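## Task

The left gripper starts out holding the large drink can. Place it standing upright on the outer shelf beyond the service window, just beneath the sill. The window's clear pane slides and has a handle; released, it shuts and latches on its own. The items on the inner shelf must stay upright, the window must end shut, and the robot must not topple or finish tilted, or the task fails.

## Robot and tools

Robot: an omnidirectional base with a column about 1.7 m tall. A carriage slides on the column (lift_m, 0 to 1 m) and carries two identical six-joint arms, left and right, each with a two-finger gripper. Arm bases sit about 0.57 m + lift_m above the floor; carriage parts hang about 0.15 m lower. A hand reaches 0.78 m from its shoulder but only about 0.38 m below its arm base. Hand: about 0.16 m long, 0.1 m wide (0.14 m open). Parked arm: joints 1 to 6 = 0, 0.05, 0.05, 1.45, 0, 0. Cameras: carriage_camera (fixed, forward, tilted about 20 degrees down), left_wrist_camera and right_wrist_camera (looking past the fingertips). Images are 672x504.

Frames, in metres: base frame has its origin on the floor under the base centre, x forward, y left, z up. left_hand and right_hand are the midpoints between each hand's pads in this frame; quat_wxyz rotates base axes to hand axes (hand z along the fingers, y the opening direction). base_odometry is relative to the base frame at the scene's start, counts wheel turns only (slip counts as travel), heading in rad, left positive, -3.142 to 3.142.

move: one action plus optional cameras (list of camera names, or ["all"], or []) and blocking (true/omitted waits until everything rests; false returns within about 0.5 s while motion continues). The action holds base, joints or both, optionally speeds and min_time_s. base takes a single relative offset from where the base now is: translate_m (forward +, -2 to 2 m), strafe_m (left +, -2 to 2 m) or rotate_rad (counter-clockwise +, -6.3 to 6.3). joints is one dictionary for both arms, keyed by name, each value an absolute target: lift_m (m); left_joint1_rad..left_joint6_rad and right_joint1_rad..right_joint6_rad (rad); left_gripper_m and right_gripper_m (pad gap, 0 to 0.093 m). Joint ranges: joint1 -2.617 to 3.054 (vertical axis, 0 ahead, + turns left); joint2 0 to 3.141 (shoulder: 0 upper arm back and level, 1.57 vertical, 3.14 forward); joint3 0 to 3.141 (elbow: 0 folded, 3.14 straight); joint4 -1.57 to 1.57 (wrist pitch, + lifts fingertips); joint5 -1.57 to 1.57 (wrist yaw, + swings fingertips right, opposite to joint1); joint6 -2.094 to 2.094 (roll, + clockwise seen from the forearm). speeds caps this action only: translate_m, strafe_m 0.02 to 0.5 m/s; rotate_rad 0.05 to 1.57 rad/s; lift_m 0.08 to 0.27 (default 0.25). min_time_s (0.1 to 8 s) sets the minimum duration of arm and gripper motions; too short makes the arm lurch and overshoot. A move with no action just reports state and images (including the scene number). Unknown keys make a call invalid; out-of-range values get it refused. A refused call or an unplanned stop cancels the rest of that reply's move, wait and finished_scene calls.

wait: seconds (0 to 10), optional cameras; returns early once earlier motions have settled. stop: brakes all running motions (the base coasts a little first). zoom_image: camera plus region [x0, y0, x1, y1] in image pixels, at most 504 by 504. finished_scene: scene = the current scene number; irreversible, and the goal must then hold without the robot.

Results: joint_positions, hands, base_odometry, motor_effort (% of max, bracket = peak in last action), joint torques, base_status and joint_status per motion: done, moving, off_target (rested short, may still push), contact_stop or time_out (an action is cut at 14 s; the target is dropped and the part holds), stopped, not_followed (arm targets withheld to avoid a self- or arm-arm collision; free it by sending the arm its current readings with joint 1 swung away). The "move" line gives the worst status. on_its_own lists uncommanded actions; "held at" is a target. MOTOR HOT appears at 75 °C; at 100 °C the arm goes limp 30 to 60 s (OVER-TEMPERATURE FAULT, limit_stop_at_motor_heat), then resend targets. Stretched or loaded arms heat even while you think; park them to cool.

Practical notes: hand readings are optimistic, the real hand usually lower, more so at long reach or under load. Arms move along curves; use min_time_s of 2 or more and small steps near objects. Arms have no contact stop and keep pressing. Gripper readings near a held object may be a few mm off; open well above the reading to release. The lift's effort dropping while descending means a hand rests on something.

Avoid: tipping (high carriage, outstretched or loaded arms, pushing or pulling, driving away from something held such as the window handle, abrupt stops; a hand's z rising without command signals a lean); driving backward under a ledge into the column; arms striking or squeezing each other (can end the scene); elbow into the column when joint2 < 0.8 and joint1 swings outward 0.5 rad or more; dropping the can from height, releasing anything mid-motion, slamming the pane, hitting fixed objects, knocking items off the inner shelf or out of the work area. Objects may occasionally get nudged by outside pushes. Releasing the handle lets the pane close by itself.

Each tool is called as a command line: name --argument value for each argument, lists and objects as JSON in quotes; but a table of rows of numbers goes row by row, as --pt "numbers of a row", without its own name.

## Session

move

zoom_image --camera "carriage_camera" --region '[200, 100, 560, 370]'

Scene clock: 0.00 s.
Joint torques (N m): no reading
base_odometry: x=+0.000 y=+0.000 heading=+0.000
base_status: not commanded
joint_positions: lift_m=+0.430 left_joint1_rad=+0.017 left_joint2_rad=+0.604 left_joint3_rad=+0.190 left_joint4_rad=-0.391 left_joint5_rad=+0.010 left_joint6_rad=+0.027 left_gripper_m=+0.06443 right_joint1_rad=+0.000 right_joint2_rad=+0.053 right_joint3_rad=+0.031 right_joint4_rad=+1.417 right_joint5_rad=+0.021 right_joint6_rad=+0.024 right_gripper_m=+0.09396
joint_status: not commanded
motor_effort: lift_m=+26 drive_wheels=-1
left_hand: x=+0.4428 y=+0.3140 z=+1.0435 quat_wxyz=(+0.374, +0.007, +0.928, +0.004) (m; base frame)
right_hand: x=+0.2659 y=-0.3156 z=+1.4286 quat_wxyz=(+0.996, +0.012, +0.088, +0.011) (m; base frame)
pictures: carriage_camera, left_wrist_camera, right_wrist_camera

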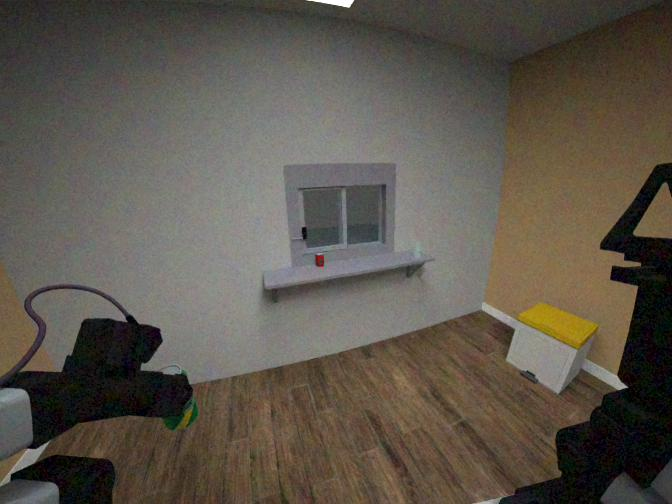

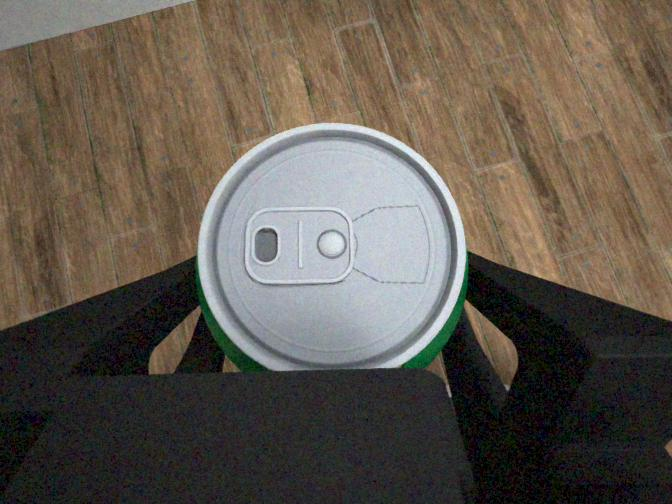

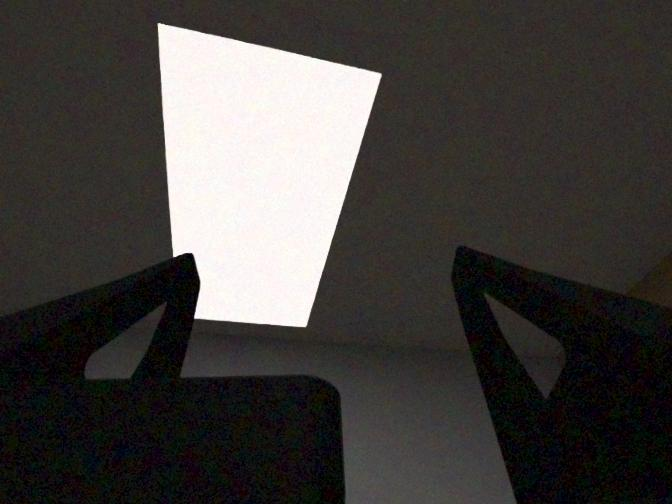

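Scaled by 1.400 from the camera's 672x504 image, which has a finer 960x720 frame.

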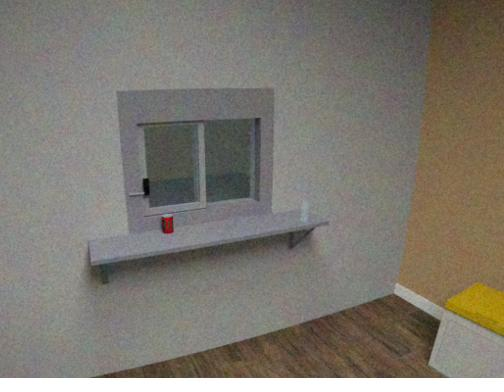

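move --base '{"rotate_rad": 0.332}'

move --base '{"strafe_m": -0.35}'

move --base '{"translate_m": 0.65}' --cameras '["all"]'

zoom_image --camera "carriage_camera" --region '[200, 200, 480, 410]'

Scene clock: 25.27 s.
Joint torques (N m): left_arm=[-0.1 -0.06 7.56 2.93 -0.07 0.08] | right_arm=[-0.2 3.32 5.16 -0.2 -0.05 0]
move: done
base_odometry: x=+0.000 y=+0.000 heading=+0.332
base_status: done
joint_positions: lift_m=+0.430 left_joint1_rad=+0.017 left_joint2_rad=+0.604 left_joint3_rad=+0.190 left_joint4_rad=-0.396 left_joint5_rad=+0.009 left_joint6_rad=+0.027 left_gripper_m=+0.06443 right_joint1_rad=+0.000 right_joint2_rad=+0.053 right_joint3_rad=+0.031 right_joint4_rad=+1.416 right_joint5_rad=+0.021 right_joint6_rad=+0.024 right_gripper_m=+0.09396
joint_status: not commanded
motor_effort: lift_m=+27(27) drive_wheels=+1(7)
left_hand: x=+0.4419 y=+0.3140 z=+1.0427 quat_wxyz=(+0.371, +0.007, +0.928, +0.004) (m; base frame)
right_hand: x=+0.2661 y=-0.3156 z=+1.4286 quat_wxyz=(+0.996, +0.012, +0.088, +0.011) (m; base frame)
pictures: none

Scene clock: 27.93 s.
Joint torques (N m): left_arm=[-0.17 -0.12 7.49 2.91 -0.08 0.07] | right_arm=[-0.18 3.32 5.15 -0.23 -0.05 0.01]
move: done
base_odometry: x=+0.114 y=-0.331 heading=+0.332
base_status: done
joint_positions: lift_m=+0.430 left_joint1_rad=+0.017 left_joint2_rad=+0.604 left_joint3_rad=+0.190 left_joint4_rad=-0.396 left_joint5_rad=+0.010 left_joint6_rad=+0.027 left_gripper_m=+0.06443 right_joint1_rad=+0.000 right_joint2_rad=+0.053 right_joint3_rad=+0.031 right_joint4_rad=+1.416 right_joint5_rad=+0.021 right_joint6_rad=+0.024 right_gripper_m=+0.09396
joint_status: not commanded
motor_effort: lift_m=+26(28) drive_wheels=-4(11)
left_hand: x=+0.4419 y=+0.3140 z=+1.0427 quat_wxyz=(+0.371, +0.007, +0.928, +0.004) (m; base frame)
right_hand: x=+0.2661 y=-0.3156 z=+1.4286 quat_wxyz=(+0.996, +0.012, +0.088, +0.011) (m; base frame)
pictures: none

Scene clock: 31.53 s.
Joint torques (N m): left_arm=[-0.12 0.02 7.5 2.91 -0.1 0.06] | right_arm=[-0.18 3.34 5.26 -0.24 -0.05 0]
move: done
base_odometry: x=+0.729 y=-0.119 heading=+0.332
base_status: done
joint_positions: lift_m=+0.430 left_joint1_rad=+0.017 left_joint2_rad=+0.604 left_joint3_rad=+0.190 left_joint4_rad=-0.397 left_joint5_rad=+0.010 left_joint6_rad=+0.027 left_gripper_m=+0.06443 right_joint1_rad=+0.000 right_joint2_rad=+0.053 right_joint3_rad=+0.031 right_joint4_rad=+1.413 right_joint5_rad=+0.021 right_joint6_rad=+0.024 right_gripper_m=+0.09396
joint_status: not commanded
motor_effort: lift_m=+26(28) drive_wheels=-4(11)
left_hand: x=+0.4418 y=+0.3140 z=+1.0425 quat_wxyz=(+0.371, +0.007, +0.929, +0.004) (m; base frame)
right_hand: x=+0.2668 y=-0.3156 z=+1.4284 quat_wxyz=(+0.996, +0.012, +0.090, +0.011) (m; base frame)
pictures: carriage_camera, left_wrist_camera, right_wrist_camera

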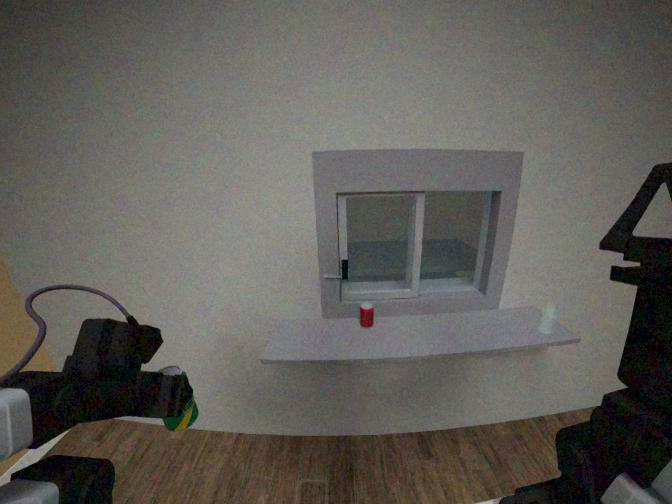

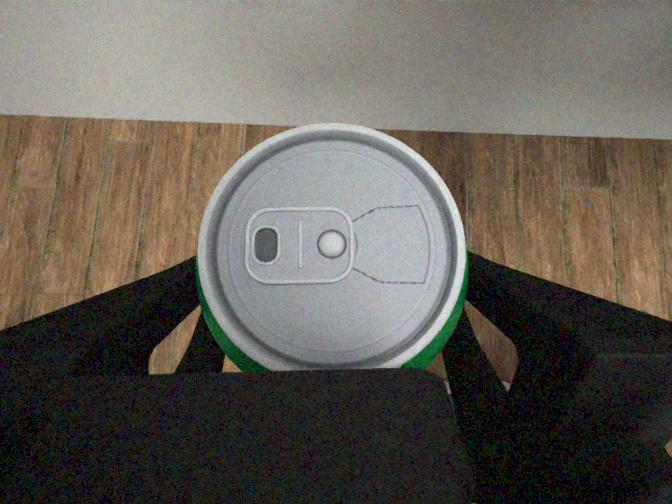

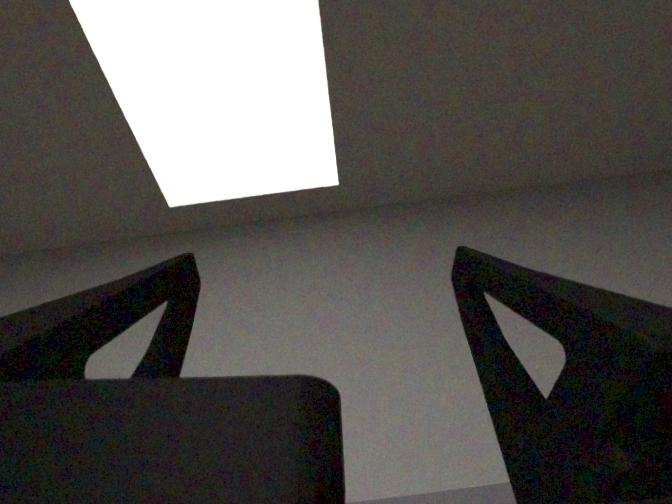

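Scaled by 1.800 from the camera's 672x504 image, which has a finer 960x720 frame.

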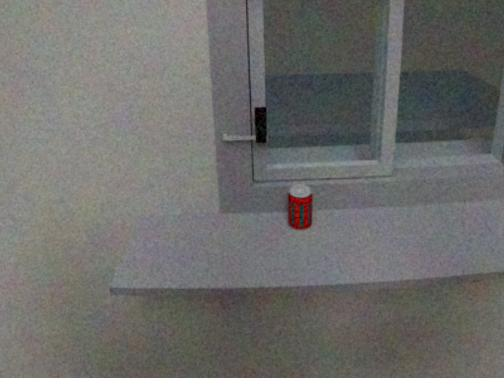

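move --base '{"translate_m": 0.30}' --joints '{"lift_m": 0.33}'

move --joints '{"right_joint1_rad": 1.0, "right_joint2_rad": 2.2, "right_joint3_rad": 0.975, "right_joint4_rad": 1.225, "right_joint5_rad": 1.1, "right_joint6_rad": 0, "right_gripper_m": 0.0}' --min_time_s 2.5 --cameras '["all"]'

zoom_image --camera "carriage_camera" --region '[250, 200, 490, 400]'

Scene clock: 55.10 s.
Joint torques (N m): left_arm=[-0.24 -0.09 8.25 2.93 -0.07 0.07] | right_arm=[-0.17 3.29 5.11 -0.24 -0.06 0]
move: done
base_odometry: x=+1.013 y=-0.022 heading=+0.332
base_status: done
joint_positions: lift_m=+0.330 left_joint1_rad=+0.017 left_joint2_rad=+0.604 left_joint3_rad=+0.181 left_joint4_rad=-0.400 left_joint5_rad=+0.010 left_joint6_rad=+0.027 left_gripper_m=+0.06443 right_joint1_rad=+0.000 right_joint2_rad=+0.053 right_joint3_rad=+0.031 right_joint4_rad=+1.413 right_joint5_rad=+0.021 right_joint6_rad=+0.024 right_gripper_m=+0.09396
joint_status: all done
motor_effort: lift_m=+27(30) drive_wheels=-3(8)
left_hand: x=+0.4392 y=+0.3139 z=+0.9385 quat_wxyz=(+0.365, +0.007, +0.931, +0.004) (m; base frame)
right_hand: x=+0.2669 y=-0.3156 z=+1.3286 quat_wxyz=(+0.996, +0.012, +0.090, +0.011) (m; base frame)
pictures: none

Scene clock: 57.97 s.
Joint torques (N m): left_arm=[-0.12 -0.13 8.27 2.96 -0.09 0.06] | right_arm=[0.4 -6.95 6.27 1.74 0.05 -0.09]
move: done
base_odometry: x=+1.013 y=-0.022 heading=+0.332
base_status: not commanded
joint_positions: lift_m=+0.330 left_joint1_rad=+0.017 left_joint2_rad=+0.604 left_joint3_rad=+0.181 left_joint4_rad=-0.400 left_joint5_rad=+0.010 left_joint6_rad=+0.027 left_gripper_m=+0.06443 right_joint1_rad=+0.994 right_joint2_rad=+2.187 right_joint3_rad=+0.951 right_joint4_rad=+1.224 right_joint5_rad=+1.090 right_joint6_rad=+0.009 right_gripper_m=+0.00071
joint_status: all done
motor_effort: lift_m=+26(29) drive_wheels=-3(3)
left_hand: x=+0.4393 y=+0.3139 z=+0.9386 quat_wxyz=(+0.366, +0.007, +0.931, +0.004) (m; base frame)
right_hand: x=+0.6025 y=-0.0071 z=+1.0183 quat_wxyz=(+0.704, +0.034, +0.708, -0.035) (m; base frame)
pictures: carriage_camera, left_wrist_camera, right_wrist_camera

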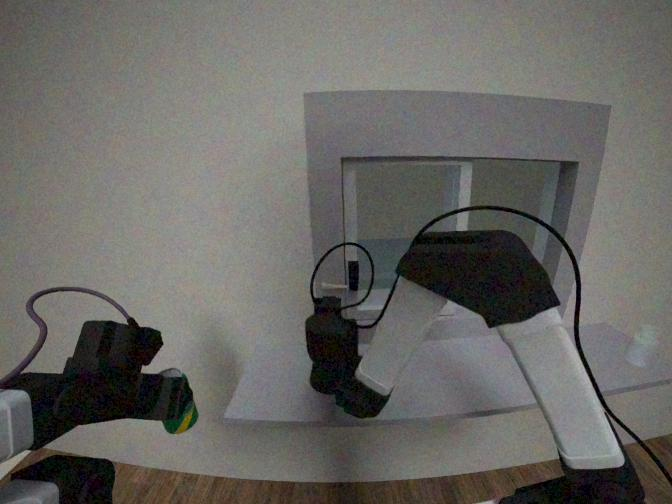

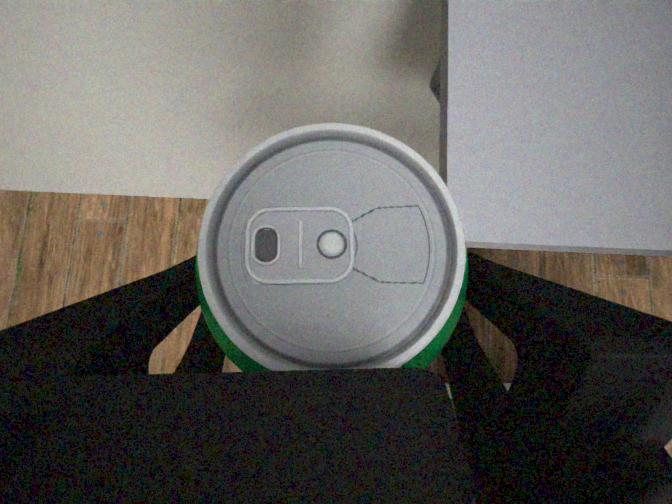

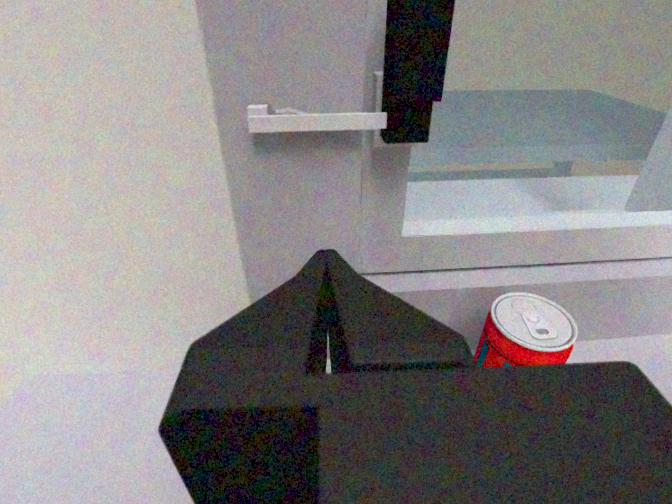

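Scaled by 2.100 from the camera's 672x504 image, which has a finer 960x720 frame.

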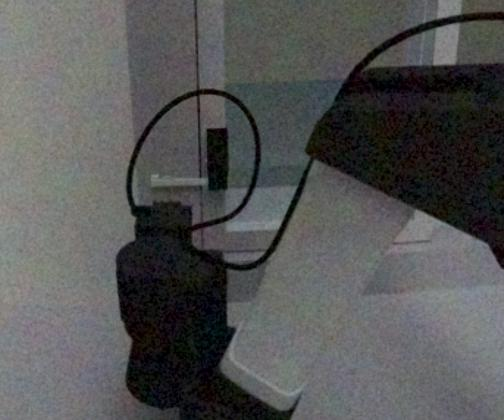

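move --base '{"strafe_m": -0.042}' --speeds '{"strafe_m": 0.1}'

move --base '{"translate_m": 0.04}' --speeds '{"translate_m": 0.1}' --cameras '["right_wrist_camera", "carriage_camera"]'

Scene clock: 65.93 s.
Joint torques (N m): left_arm=[-0.09 -0.01 8.23 2.92 -0.11 0.08] | right_arm=[0.39 -6.97 6.31 1.74 0.04 -0.08]
move: done
base_odometry: x=+1.026 y=-0.061 heading=+0.332
base_status: done
joint_positions: lift_m=+0.330 left_joint1_rad=+0.017 left_joint2_rad=+0.604 left_joint3_rad=+0.181 left_joint4_rad=-0.400 left_joint5_rad=+0.010 left_joint6_rad=+0.027 left_gripper_m=+0.06443 right_joint1_rad=+0.994 right_joint2_rad=+2.187 right_joint3_rad=+0.951 right_joint4_rad=+1.224 right_joint5_rad=+1.094 right_joint6_rad=+0.009 right_gripper_m=+0.00071
joint_status: not commanded
motor_effort: lift_m=+27(28) drive_wheels=-2(7)
left_hand: x=+0.4393 y=+0.3138 z=+0.9386 quat_wxyz=(+0.366, +0.007, +0.931, +0.003) (m; base frame)
right_hand: x=+0.6024 y=-0.0077 z=+1.0183 quat_wxyz=(+0.704, +0.035, +0.708, -0.036) (m; base frame)
pictures: none

Scene clock: 67.03 s.
Joint torques (N m): left_arm=[-0.16 -0.03 8.2 2.93 -0.09 0.04] | right_arm=[0.27 -7.01 6.23 1.69 0.04 -0.09]
move: done
base_odometry: x=+1.064 y=-0.048 heading=+0.331
base_status: done
joint_positions: lift_m=+0.330 left_joint1_rad=+0.017 left_joint2_rad=+0.604 left_joint3_rad=+0.181 left_joint4_rad=-0.398 left_joint5_rad=+0.010 left_joint6_rad=+0.027 left_gripper_m=+0.06443 right_joint1_rad=+0.995 right_joint2_rad=+2.187 right_joint3_rad=+0.951 right_joint4_rad=+1.223 right_joint5_rad=+1.095 right_joint6_rad=+0.009 right_gripper_m=+0.00071
joint_status: not commanded
motor_effort: lift_m=+25(28) drive_wheels=-4(7)
left_hand: x=+0.4395 y=+0.3139 z=+0.9388 quat_wxyz=(+0.366, +0.007, +0.931, +0.003) (m; base frame)
right_hand: x=+0.6020 y=-0.0074 z=+1.0183 quat_wxyz=(+0.704, +0.035, +0.708, -0.036) (m; base frame)
pictures: carriage_camera, right_wrist_camera

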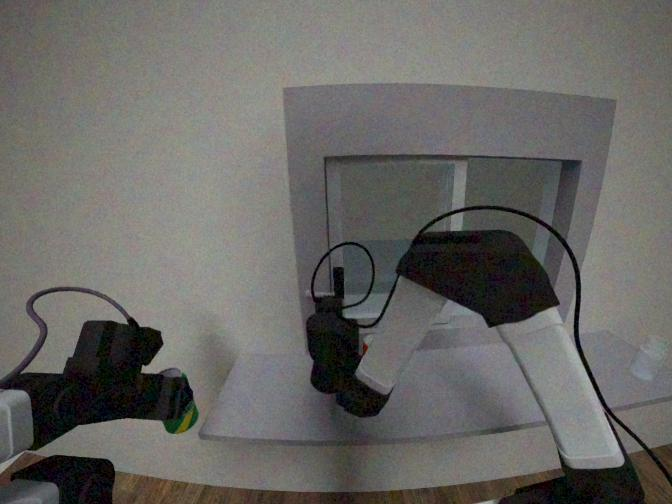

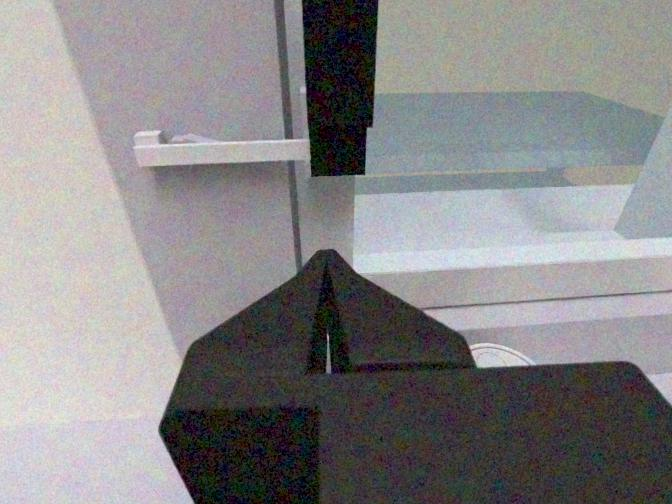

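move --joints '{"right_joint1_rad": 0.877, "right_joint2_rad": 2.331, "right_joint3_rad": 1.246, "right_joint4_rad": 1.085, "right_joint5_rad": 0.977}' --min_time_s 1.5 --cameras '["right_wrist_camera"]'

Scene clock: 74.87 s.
Joint torques (N m): left_arm=[-0.16 -0.08 8.21 2.9 -0.09 0.07] | right_arm=[-1.58 -7.64 7.97 1.59 -0.24 -0.08]
move: done
base_odometry: x=+1.064 y=-0.048 heading=+0.331
base_status: not commanded
joint_positions: lift_m=+0.330 left_joint1_rad=+0.017 left_joint2_rad=+0.604 left_joint3_rad=+0.181 left_joint4_rad=-0.398 left_joint5_rad=+0.010 left_joint6_rad=+0.027 left_gripper_m=+0.06443 right_joint1_rad=+0.894 right_joint2_rad=+2.310 right_joint3_rad=+1.208 right_joint4_rad=+1.103 right_joint5_rad=+0.999 right_joint6_rad=+0.009 right_gripper_m=+0.00071
joint_status: all done
motor_effort: lift_m=+26(28) drive_wheels=-3(4)
left_hand: x=+0.4395 y=+0.3139 z=+0.9388 quat_wxyz=(+0.366, +0.007, +0.931, +0.003) (m; base frame)
right_hand: x=+0.6661 y=+0.0097 z=+1.0201 quat_wxyz=(+0.707, +0.041, +0.706, -0.034) (m; base frame)
pictures: right_wrist_camera

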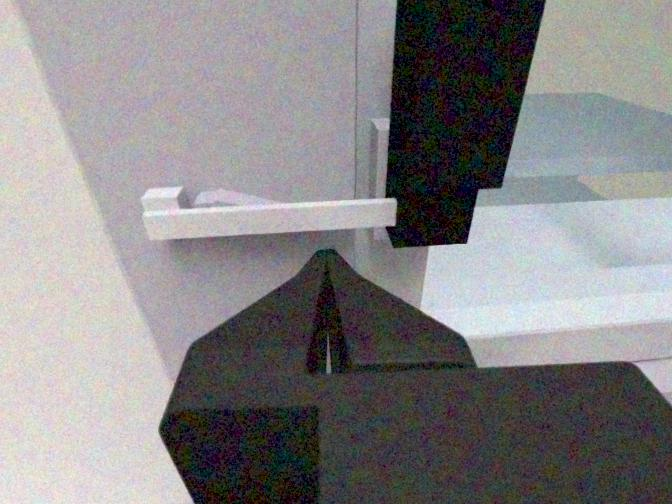

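move --base '{"strafe_m": -0.014}' --joints '{"right_joint1_rad": 0.867, "right_joint2_rad": 2.352, "right_joint3_rad": 1.286, "right_joint4_rad": 1.066, "right_joint5_rad": 0.967}' --speeds '{"strafe_m": 0.05}' --min_time_s 1 --cameras '["right_wrist_camera"]'

Scene clock: 82.60 s.
Joint torques (N m): left_arm=[-0.18 -0.12 8.18 2.92 -0.09 0.07] | right_arm=[-3.29 -7.61 8.51 1.53 -0.29 -0.08]
move: off_target
base_odometry: x=+1.069 y=-0.062 heading=+0.332
base_status: done
joint_positions: lift_m=+0.330 left_joint1_rad=+0.017 left_joint2_rad=+0.604 left_joint3_rad=+0.181 left_joint4_rad=-0.398 left_joint5_rad=+0.010 left_joint6_rad=+0.027 left_gripper_m=+0.06443 right_joint1_rad=+0.904 right_joint2_rad=+2.329 right_joint3_rad=+1.242 right_joint4_rad=+1.090 right_joint5_rad=+0.994 right_joint6_rad=+0.009 right_gripper_m=+0.00071
joint_status: right_joint1_rad off_target (ended at +0.904, target +0.867); right_joint5_rad off_target (ended at +0.994, target +0.967); the others done
motor_effort: lift_m=+25(29) drive_wheels=+1(7)
left_hand: x=+0.4395 y=+0.3139 z=+0.9388 quat_wxyz=(+0.366, +0.007, +0.931, +0.003) (m; base frame)
right_hand: x=+0.6670 y=+0.0200 z=+1.0194 quat_wxyz=(+0.707, +0.036, +0.706, -0.028) (m; base frame)
pictures: right_wrist_camera

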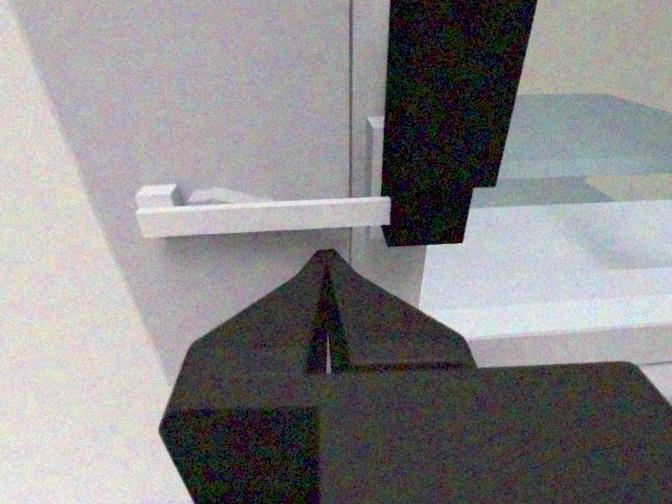

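move --cameras '["carriage_camera"]'

zoom_image --camera "carriage_camera" --region '[270, 220, 450, 430]'

Scene clock: 89.73 s.
Joint torques (N m): left_arm=[-0.14 -0.06 8.31 2.94 -0.06 0.09] | right_arm=[-3.28 -7.64 8.51 1.54 -0.3 -0.08]
base_odometry: x=+1.069 y=-0.062 heading=+0.332
base_status: done
joint_positions: lift_m=+0.330 left_joint1_rad=+0.017 left_joint2_rad=+0.604 left_joint3_rad=+0.181 left_joint4_rad=-0.398 left_joint5_rad=+0.010 left_joint6_rad=+0.027 left_gripper_m=+0.06443 right_joint1_rad=+0.904 right_joint2_rad=+2.329 right_joint3_rad=+1.242 right_joint4_rad=+1.090 right_joint5_rad=+0.994 right_joint6_rad=+0.009 right_gripper_m=+0.00071
joint_status: right_joint1_rad off_target (ended at +0.904, target +0.867); right_joint5_rad off_target (ended at +0.994, target +0.967); the others done
motor_effort: lift_m=+26(29) drive_wheels=+1(7)
left_hand: x=+0.4395 y=+0.3139 z=+0.9388 quat_wxyz=(+0.366, +0.007, +0.931, +0.003) (m; base frame)
right_hand: x=+0.6670 y=+0.0200 z=+1.0194 quat_wxyz=(+0.707, +0.036, +0.706, -0.028) (m; base frame)
pictures: carriage_camera

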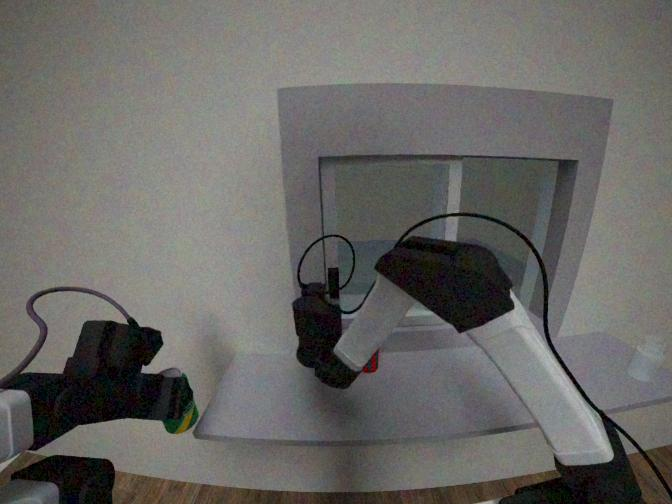

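Scaled by 2.400 from the camera's 672x504 image, which has a finer 960x720 frame.

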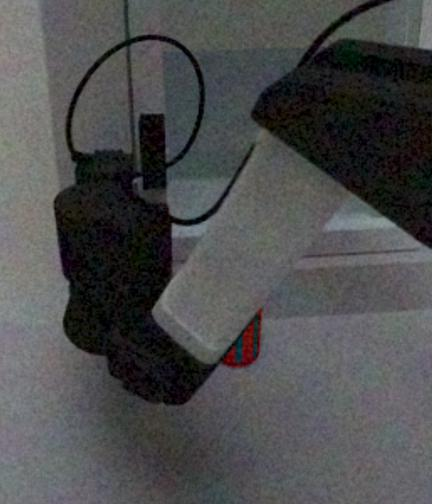

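move --joints '{"right_joint1_rad": 0.9, "right_joint5_rad": 1.0, "right_joint2_rad": 2.335, "right_joint3_rad": 1.25, "right_joint4_rad": 1.085}'

move --joints '{"lift_m": 0.348}' --speeds '{"lift_m": 0.08}'

move --base '{"strafe_m": -0.01}' --speeds '{"strafe_m": 0.05}' --cameras '["right_wrist_camera", "carriage_camera"]'

Scene clock: 101.13 s.
Joint torques (N m): left_arm=[-0.16 0.02 8.16 2.9 -0.08 0.08] | right_arm=[-0.75 -8.92 5.56 1.73 0 -0.08]
move: done
base_odometry: x=+1.069 y=-0.062 heading=+0.332
base_status: not commanded
joint_positions: lift_m=+0.330 left_joint1_rad=+0.017 left_joint2_rad=+0.604 left_joint3_rad=+0.181 left_joint4_rad=-0.398 left_joint5_rad=+0.010 left_joint6_rad=+0.027 left_gripper_m=+0.06443 right_joint1_rad=+0.907 right_joint2_rad=+2.329 right_joint3_rad=+1.242 right_joint4_rad=+1.090 right_joint5_rad=+0.999 right_joint6_rad=+0.009 right_gripper_m=+0.00071
joint_status: all done
motor_effort: lift_m=+26(28) drive_wheels=+1(1)
left_hand: x=+0.4395 y=+0.3139 z=+0.9388 quat_wxyz=(+0.366, +0.007, +0.931, +0.003) (m; base frame)
right_hand: x=+0.6658 y=+0.0207 z=+1.0194 quat_wxyz=(+0.707, +0.037, +0.706, -0.029) (m; base frame)
pictures: none

Scene clock: 101.77 s.
Joint torques (N m): left_arm=[-0.16 -0.13 8.24 2.89 -0.1 0.06] | right_arm=[-0.77 -9.31 5.59 2.26 0.07 -0.07]
move: done
base_odometry: x=+1.069 y=-0.062 heading=+0.332
base_status: not commanded
joint_positions: lift_m=+0.348 left_joint1_rad=+0.017 left_joint2_rad=+0.604 left_joint3_rad=+0.181 left_joint4_rad=-0.395 left_joint5_rad=+0.010 left_joint6_rad=+0.027 left_gripper_m=+0.06443 right_joint1_rad=+0.907 right_joint2_rad=+2.334 right_joint3_rad=+1.242 right_joint4_rad=+1.044 right_joint5_rad=+0.995 right_joint6_rad=+0.008 right_gripper_m=+0.00071
joint_status: all done
motor_effort: lift_m=+25(31) drive_wheels=+1(1)
left_hand: x=+0.4401 y=+0.3139 z=+0.9574 quat_wxyz=(+0.368, +0.007, +0.930, +0.003) (m; base frame)
right_hand: x=+0.6656 y=+0.0215 z=+1.0271 quat_wxyz=(+0.697, +0.020, +0.716, -0.042) (m; base frame)
pictures: none

Scene clock: 102.47 s.
Joint torques (N m): left_arm=[-0.17 -0.05 8.28 2.89 -0.08 0.08] | right_arm=[-0.88 -9.32 5.57 2.29 0.19 -0.06]
move: done
base_odometry: x=+1.072 y=-0.071 heading=+0.332
base_status: done
joint_positions: lift_m=+0.348 left_joint1_rad=+0.017 left_joint2_rad=+0.604 left_joint3_rad=+0.181 left_joint4_rad=-0.395 left_joint5_rad=+0.010 left_joint6_rad=+0.027 left_gripper_m=+0.06443 right_joint1_rad=+0.908 right_joint2_rad=+2.334 right_joint3_rad=+1.242 right_joint4_rad=+1.041 right_joint5_rad=+0.983 right_joint6_rad=+0.008 right_gripper_m=+0.00071
joint_status: not commanded
motor_effort: lift_m=+27(27) drive_wheels=-2(9)
left_hand: x=+0.4401 y=+0.3138 z=+0.9574 quat_wxyz=(+0.367, +0.007, +0.930, +0.003) (m; base frame)
right_hand: x=+0.6654 y=+0.0241 z=+1.0267 quat_wxyz=(+0.696, +0.015, +0.717, -0.038) (m; base frame)
pictures: carriage_camera, right_wrist_camera

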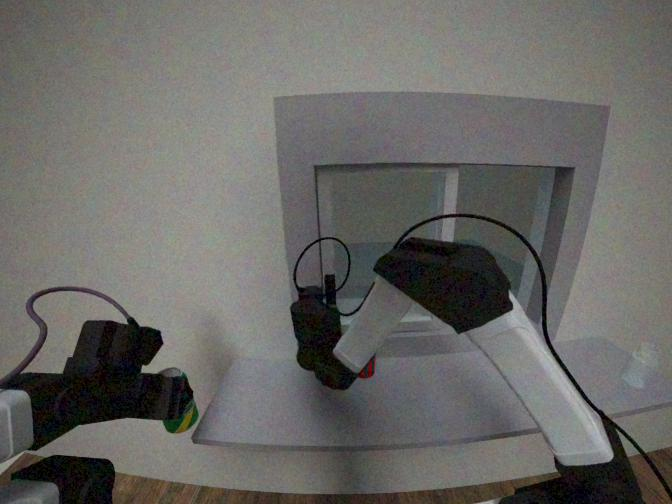

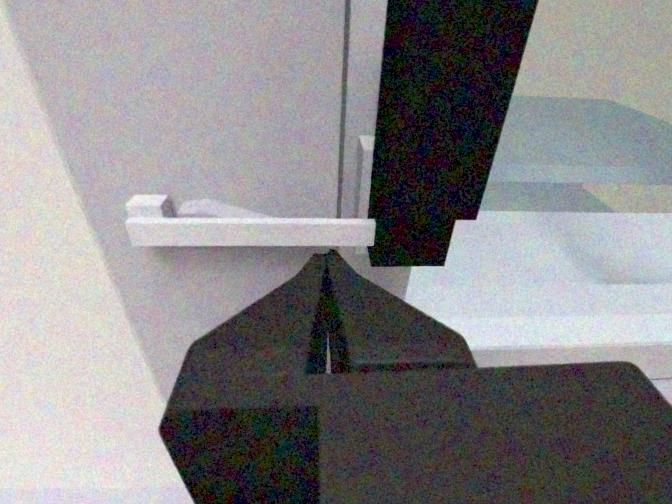

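move --joints '{"lift_m": 0.41}' --speeds '{"lift_m": 0.08}' --cameras '["right_wrist_camera"]'

Scene clock: 107.27 s.
Joint torques (N m): left_arm=[-0.13 -0.08 8.34 2.88 -0.08 0.08] | right_arm=[-1.5 -12.23 6.79 3.45 0.53 -0.04]
move: done
base_odometry: x=+1.072 y=-0.071 heading=+0.332
base_status: not commanded
joint_positions: lift_m=+0.410 left_joint1_rad=+0.017 left_joint2_rad=+0.604 left_joint3_rad=+0.181 left_joint4_rad=-0.395 left_joint5_rad=+0.010 left_joint6_rad=+0.027 left_gripper_m=+0.06443 right_joint1_rad=+0.916 right_joint2_rad=+2.372 right_joint3_rad=+1.224 right_joint4_rad=+0.938 right_joint5_rad=+0.956 right_joint6_rad=+0.005 right_gripper_m=+0.00071
joint_status: all done
motor_effort: lift_m=+26(30) drive_wheels=+0(2)
left_hand: x=+0.4402 y=+0.3138 z=+1.0194 quat_wxyz=(+0.368, +0.007, +0.930, +0.003) (m; base frame)
right_hand: x=+0.6585 y=+0.0261 z=+1.0446 quat_wxyz=(+0.659, -0.044, +0.747, -0.072) (m; base frame)
pictures: right_wrist_camera

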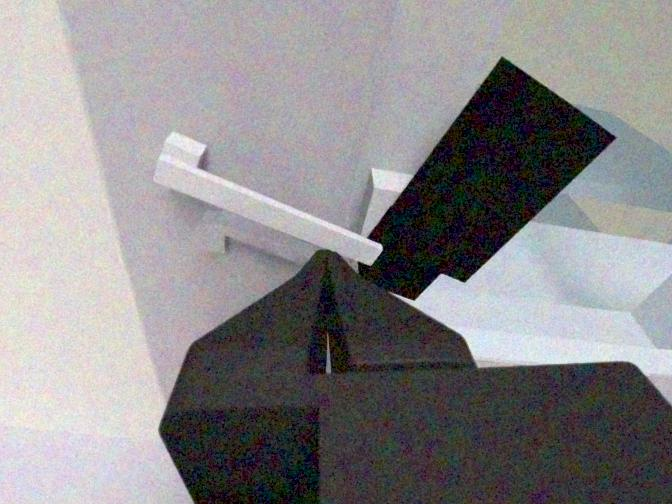

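move --base '{"strafe_m": -0.06}' --joints '{"lift_m": 0.418}' --speeds '{"strafe_m": 0.08, "lift_m": 0.08}' --cameras '["right_wrist_camera"]'

Scene clock: 113.97 s.
Joint torques (N m): left_arm=[-0.12 0.02 8.28 2.87 -0.08 0.09] | right_arm=[-2.29 -12.33 6.79 3.68 0.61 -0.03]
move: done
base_odometry: x=+1.092 y=-0.128 heading=+0.332
base_status: done
joint_positions: lift_m=+0.418 left_joint1_rad=+0.017 left_joint2_rad=+0.605 left_joint3_rad=+0.181 left_joint4_rad=-0.394 left_joint5_rad=+0.010 left_joint6_rad=+0.027 left_gripper_m=+0.06443 right_joint1_rad=+0.925 right_joint2_rad=+2.374 right_joint3_rad=+1.224 right_joint4_rad=+0.916 right_joint5_rad=+0.947 right_joint6_rad=+0.005 right_gripper_m=+0.00071
joint_status: all done
motor_effort: lift_m=+26(30) drive_wheels=-1(8)
left_hand: x=+0.4404 y=+0.3139 z=+1.0275 quat_wxyz=(+0.368, +0.007, +0.930, +0.003) (m; base frame)
right_hand: x=+0.6550 y=+0.0309 z=+1.0478 quat_wxyz=(+0.654, -0.057, +0.751, -0.072) (m; base frame)
pictures: right_wrist_camera

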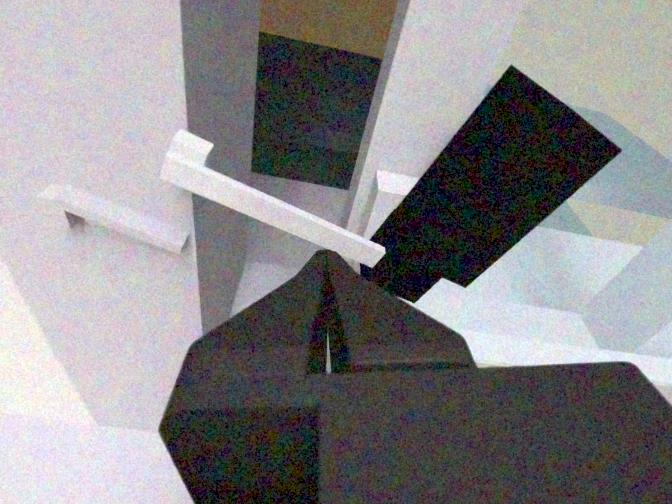

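move --base '{"strafe_m": -0.25}' --speeds '{"strafe_m": 0.1}' --cameras '["all"]'

zoom_image --camera "carriage_camera" --region '[130, 150, 430, 400]'

Scene clock: 120.87 s.
Joint torques (N m): left_arm=[-0.05 -0.09 8.35 2.89 -0.1 0.09] | right_arm=[-2.8 -12.33 6.86 3.54 0.84 -0.02]
move: done
base_odometry: x=+1.174 y=-0.364 heading=+0.332
base_status: done
joint_positions: lift_m=+0.418 left_joint1_rad=+0.017 left_joint2_rad=+0.605 left_joint3_rad=+0.181 left_joint4_rad=-0.394 left_joint5_rad=+0.010 left_joint6_rad=+0.027 left_gripper_m=+0.06444 right_joint1_rad=+0.931 right_joint2_rad=+2.374 right_joint3_rad=+1.224 right_joint4_rad=+0.932 right_joint5_rad=+0.928 right_joint6_rad=+0.005 right_gripper_m=+0.00071
joint_status: not commanded
motor_effort: lift_m=+28(29) drive_wheels=-2(9)
left_hand: x=+0.4404 y=+0.3139 z=+1.0275 quat_wxyz=(+0.368, +0.007, +0.930, +0.003) (m; base frame)
right_hand: x=+0.6531 y=+0.0374 z=+1.0499 quat_wxyz=(+0.657, -0.061, +0.749, -0.059) (m; base frame)
pictures: carriage_camera, left_wrist_camera, right_wrist_camera

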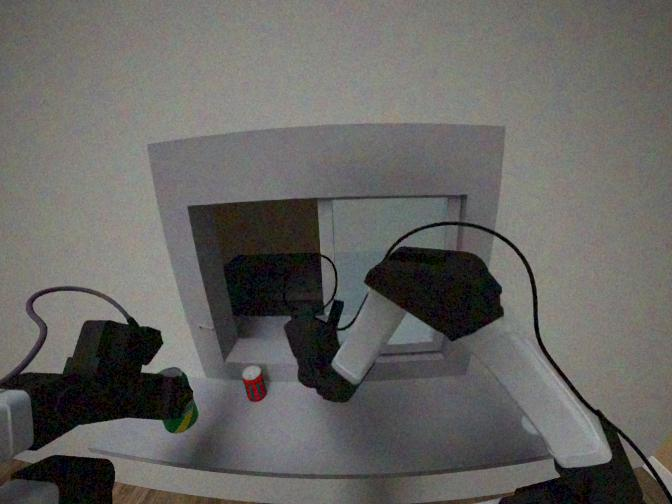

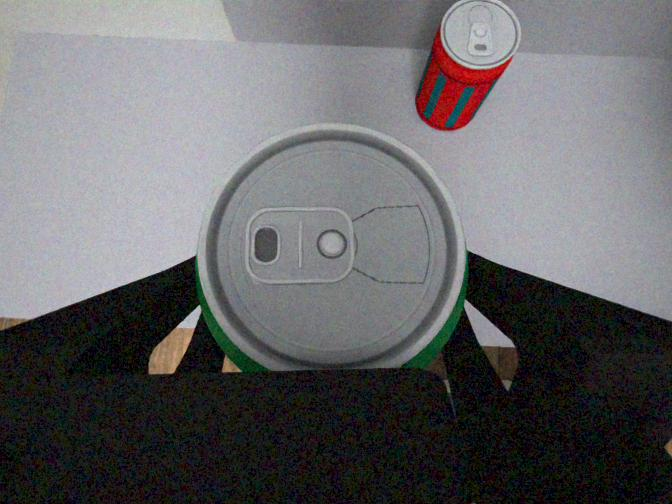

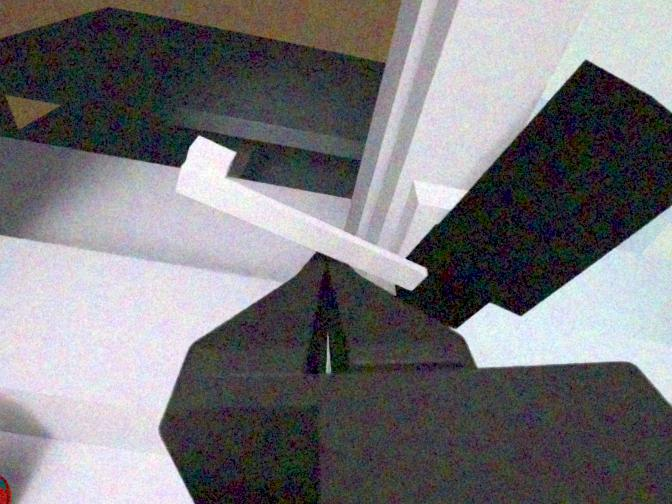

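Scaled by 1.680 from the camera's 672x504 image, which has a finer 960x720 frame.

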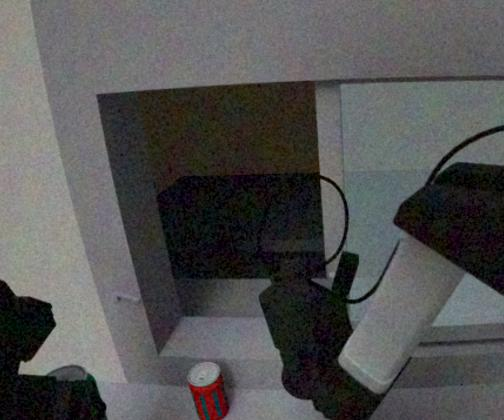

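move --joints '{"right_joint1_rad": 0.88, "right_joint2_rad": 2.55, "right_joint3_rad": 1.37, "right_joint4_rad": 1.09, "right_joint5_rad": 0.91, "lift_m": 0.405}' --speeds '{"lift_m": 0.08}' --min_time_s 1.2 --cameras '["right_wrist_camera", "carriage_camera"]'

zoom_image --camera "carriage_camera" --region '[180, 170, 430, 410]'

Scene clock: 127.90 s.
Joint torques (N m): left_arm=[-0.1 -0.03 8.25 2.95 -0.06 0.07] | right_arm=[-1.18 -8.69 6.53 2.02 0.11 -0.03]
move: done
base_odometry: x=+1.174 y=-0.364 heading=+0.332
base_status: not commanded
joint_positions: lift_m=+0.405 left_joint1_rad=+0.017 left_joint2_rad=+0.605 left_joint3_rad=+0.181 left_joint4_rad=-0.400 left_joint5_rad=+0.010 left_joint6_rad=+0.027 left_gripper_m=+0.06444 right_joint1_rad=+0.892 right_joint2_rad=+2.531 right_joint3_rad=+1.347 right_joint4_rad=+1.075 right_joint5_rad=+0.903 right_joint6_rad=+0.005 right_gripper_m=+0.00071
joint_status: all done
motor_effort: lift_m=+27(29) drive_wheels=-1(1)
left_hand: x=+0.4392 y=+0.3138 z=+1.0134 quat_wxyz=(+0.365, +0.007, +0.931, +0.003) (m; base frame)
right_hand: x=+0.6809 y=+0.0419 z=+1.0183 quat_wxyz=(+0.682, -0.025, +0.730, -0.033) (m; base frame)
pictures: carriage_camera, right_wrist_camera

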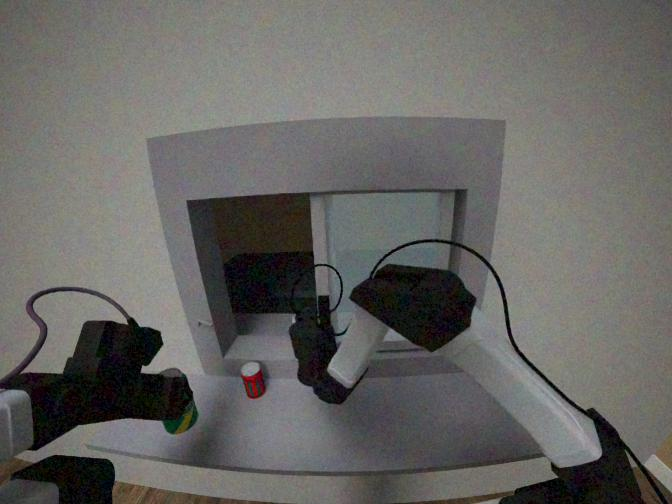

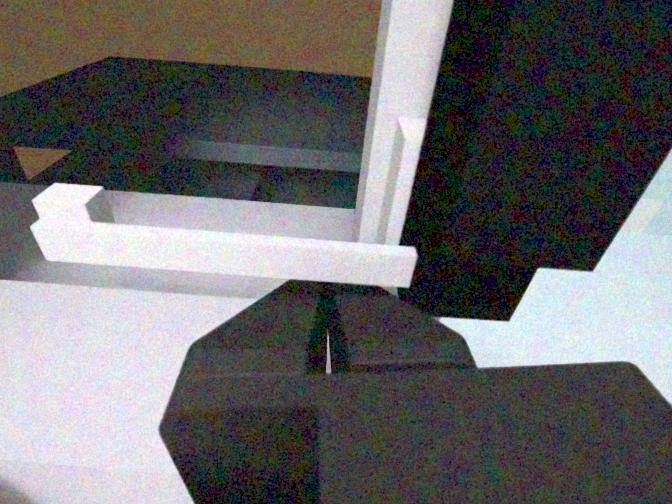

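Scaled by 2.016 from the camera's 672x504 image, which has a finer 960x720 frame.

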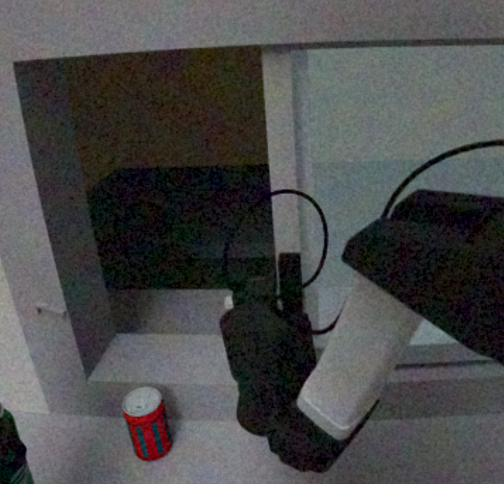

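move --joints '{"left_joint1_rad": -0.295, "left_joint2_rad": 1.314, "left_joint3_rad": 0.941, "left_joint4_rad": -0.397, "left_joint5_rad": 0, "left_joint6_rad": 0}' --min_time_s 2 --cameras '["carriage_camera", "left_wrist_camera"]'

zoom_image --camera "carriage_camera" --region '[140, 200, 380, 420]'

Scene clock: 147.67 s.
Joint torques (N m): left_arm=[-0.85 -4.11 10.45 2.67 -0.18 -0.1] | right_arm=[-1.2 -8.66 6.54 2.04 0.12 -0.03]
move: off_target
base_odometry: x=+1.174 y=-0.364 heading=+0.332
base_status: not commanded
joint_positions: lift_m=+0.405 left_joint1_rad=-0.288 left_joint2_rad=+1.315 left_joint3_rad=+0.893 left_joint4_rad=-0.456 left_joint5_rad=+0.010 left_joint6_rad=+0.013 left_gripper_m=+0.06444 right_joint1_rad=+0.892 right_joint2_rad=+2.531 right_joint3_rad=+1.347 right_joint4_rad=+1.076 right_joint5_rad=+0.902 right_joint6_rad=+0.005 right_gripper_m=+0.00071
joint_status: left_joint4_rad off_target (ended at -0.457, target -0.397); the others done
motor_effort: lift_m=+24(29) drive_wheels=-1(1)
left_hand: x=+0.5641 y=+0.2081 z=+1.1100 quat_wxyz=(+0.335, +0.143, +0.930, -0.051) (m; base frame)
right_hand: x=+0.6809 y=+0.0421 z=+1.0184 quat_wxyz=(+0.682, -0.025, +0.730, -0.032) (m; base frame)
pictures: carriage_camera, left_wrist_camera

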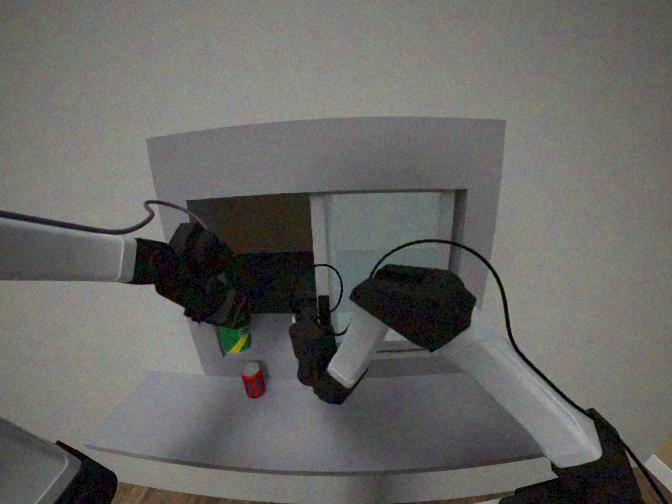

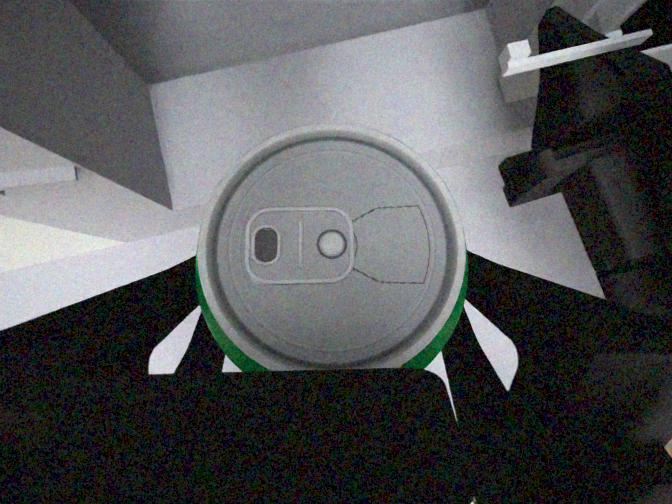

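Scaled by 2.100 from the camera's 672x504 image, which has a finer 960x720 frame.

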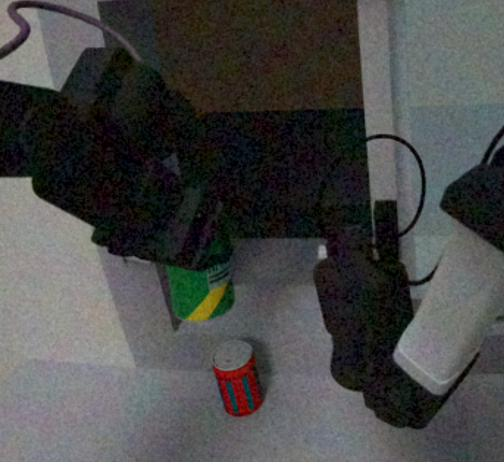

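move --joints '{"left_joint1_rad": -0.165, "left_joint2_rad": 2.374, "left_joint3_rad": 2.077, "left_joint4_rad": -0.433}' --min_time_s 3 --cameras '["all"]'

zoom_image --camera "carriage_camera" --region '[140, 200, 380, 420]'

Scene clock: 161.60 s.
Joint torques (N m): left_arm=[0.47 -11.66 10.65 2.75 -0.19 -0.06] | right_arm=[-1.17 -8.68 6.53 2.02 0.12 -0.03]
move: off_target
base_odometry: x=+1.174 y=-0.364 heading=+0.332
base_status: not commanded
joint_positions: lift_m=+0.405 left_joint1_rad=-0.172 left_joint2_rad=+2.377 left_joint3_rad=+2.028 left_joint4_rad=-0.496 left_joint5_rad=+0.010 left_joint6_rad=+0.012 left_gripper_m=+0.06444 right_joint1_rad=+0.892 right_joint2_rad=+2.531 right_joint3_rad=+1.347 right_joint4_rad=+1.076 right_joint5_rad=+0.901 right_joint6_rad=+0.005 right_gripper_m=+0.00071
joint_status: left_joint4_rad off_target (ended at -0.496, target -0.433); the others done
motor_effort: lift_m=+25(29) drive_wheels=-1(1)
left_hand: x=+0.8362 y=+0.2031 z=+1.0611 quat_wxyz=(+0.354, +0.088, +0.931, -0.033) (m; base frame)
right_hand: x=+0.6809 y=+0.0422 z=+1.0185 quat_wxyz=(+0.682, -0.025, +0.730, -0.032) (m; base frame)
pictures: carriage_camera, left_wrist_camera, right_wrist_camera

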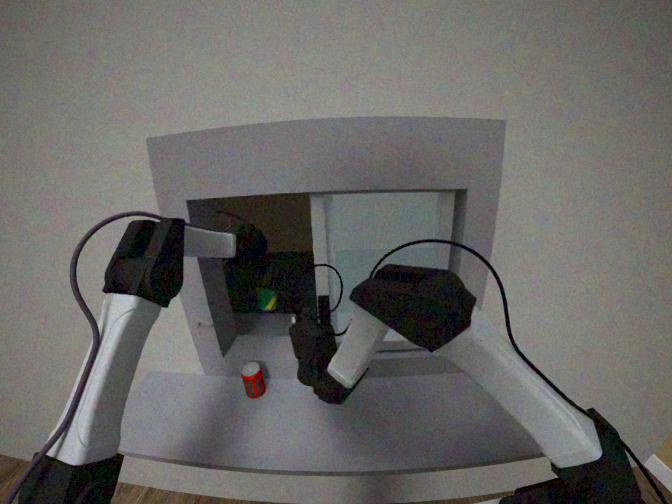

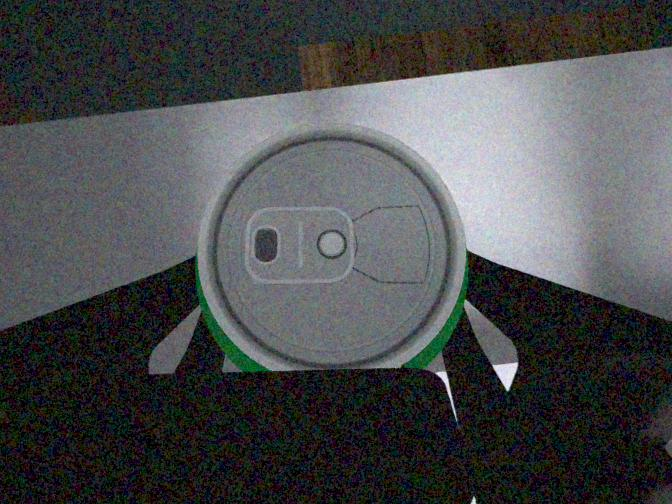

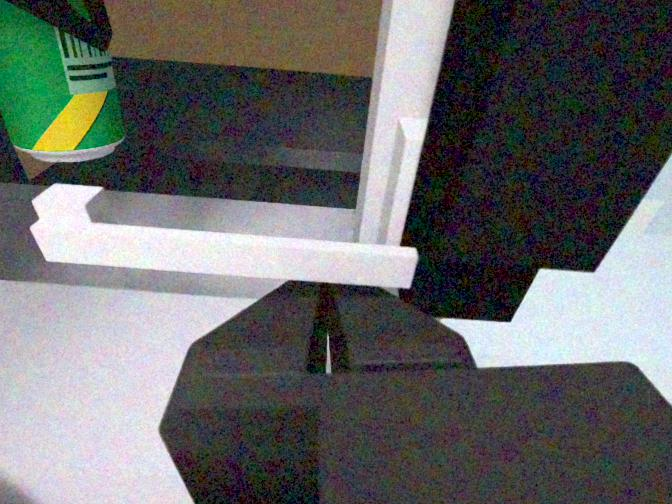

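Scaled by 2.100 from the camera's 672x504 image, which has a finer 960x720 frame.

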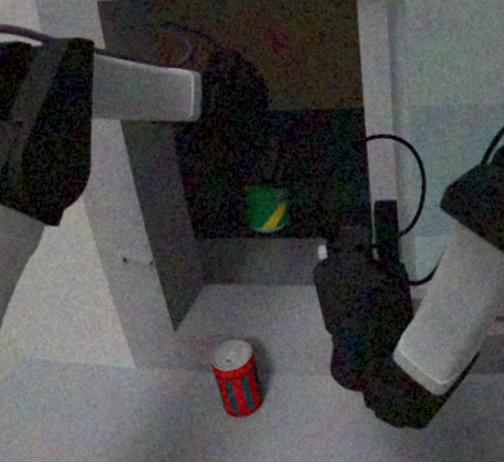

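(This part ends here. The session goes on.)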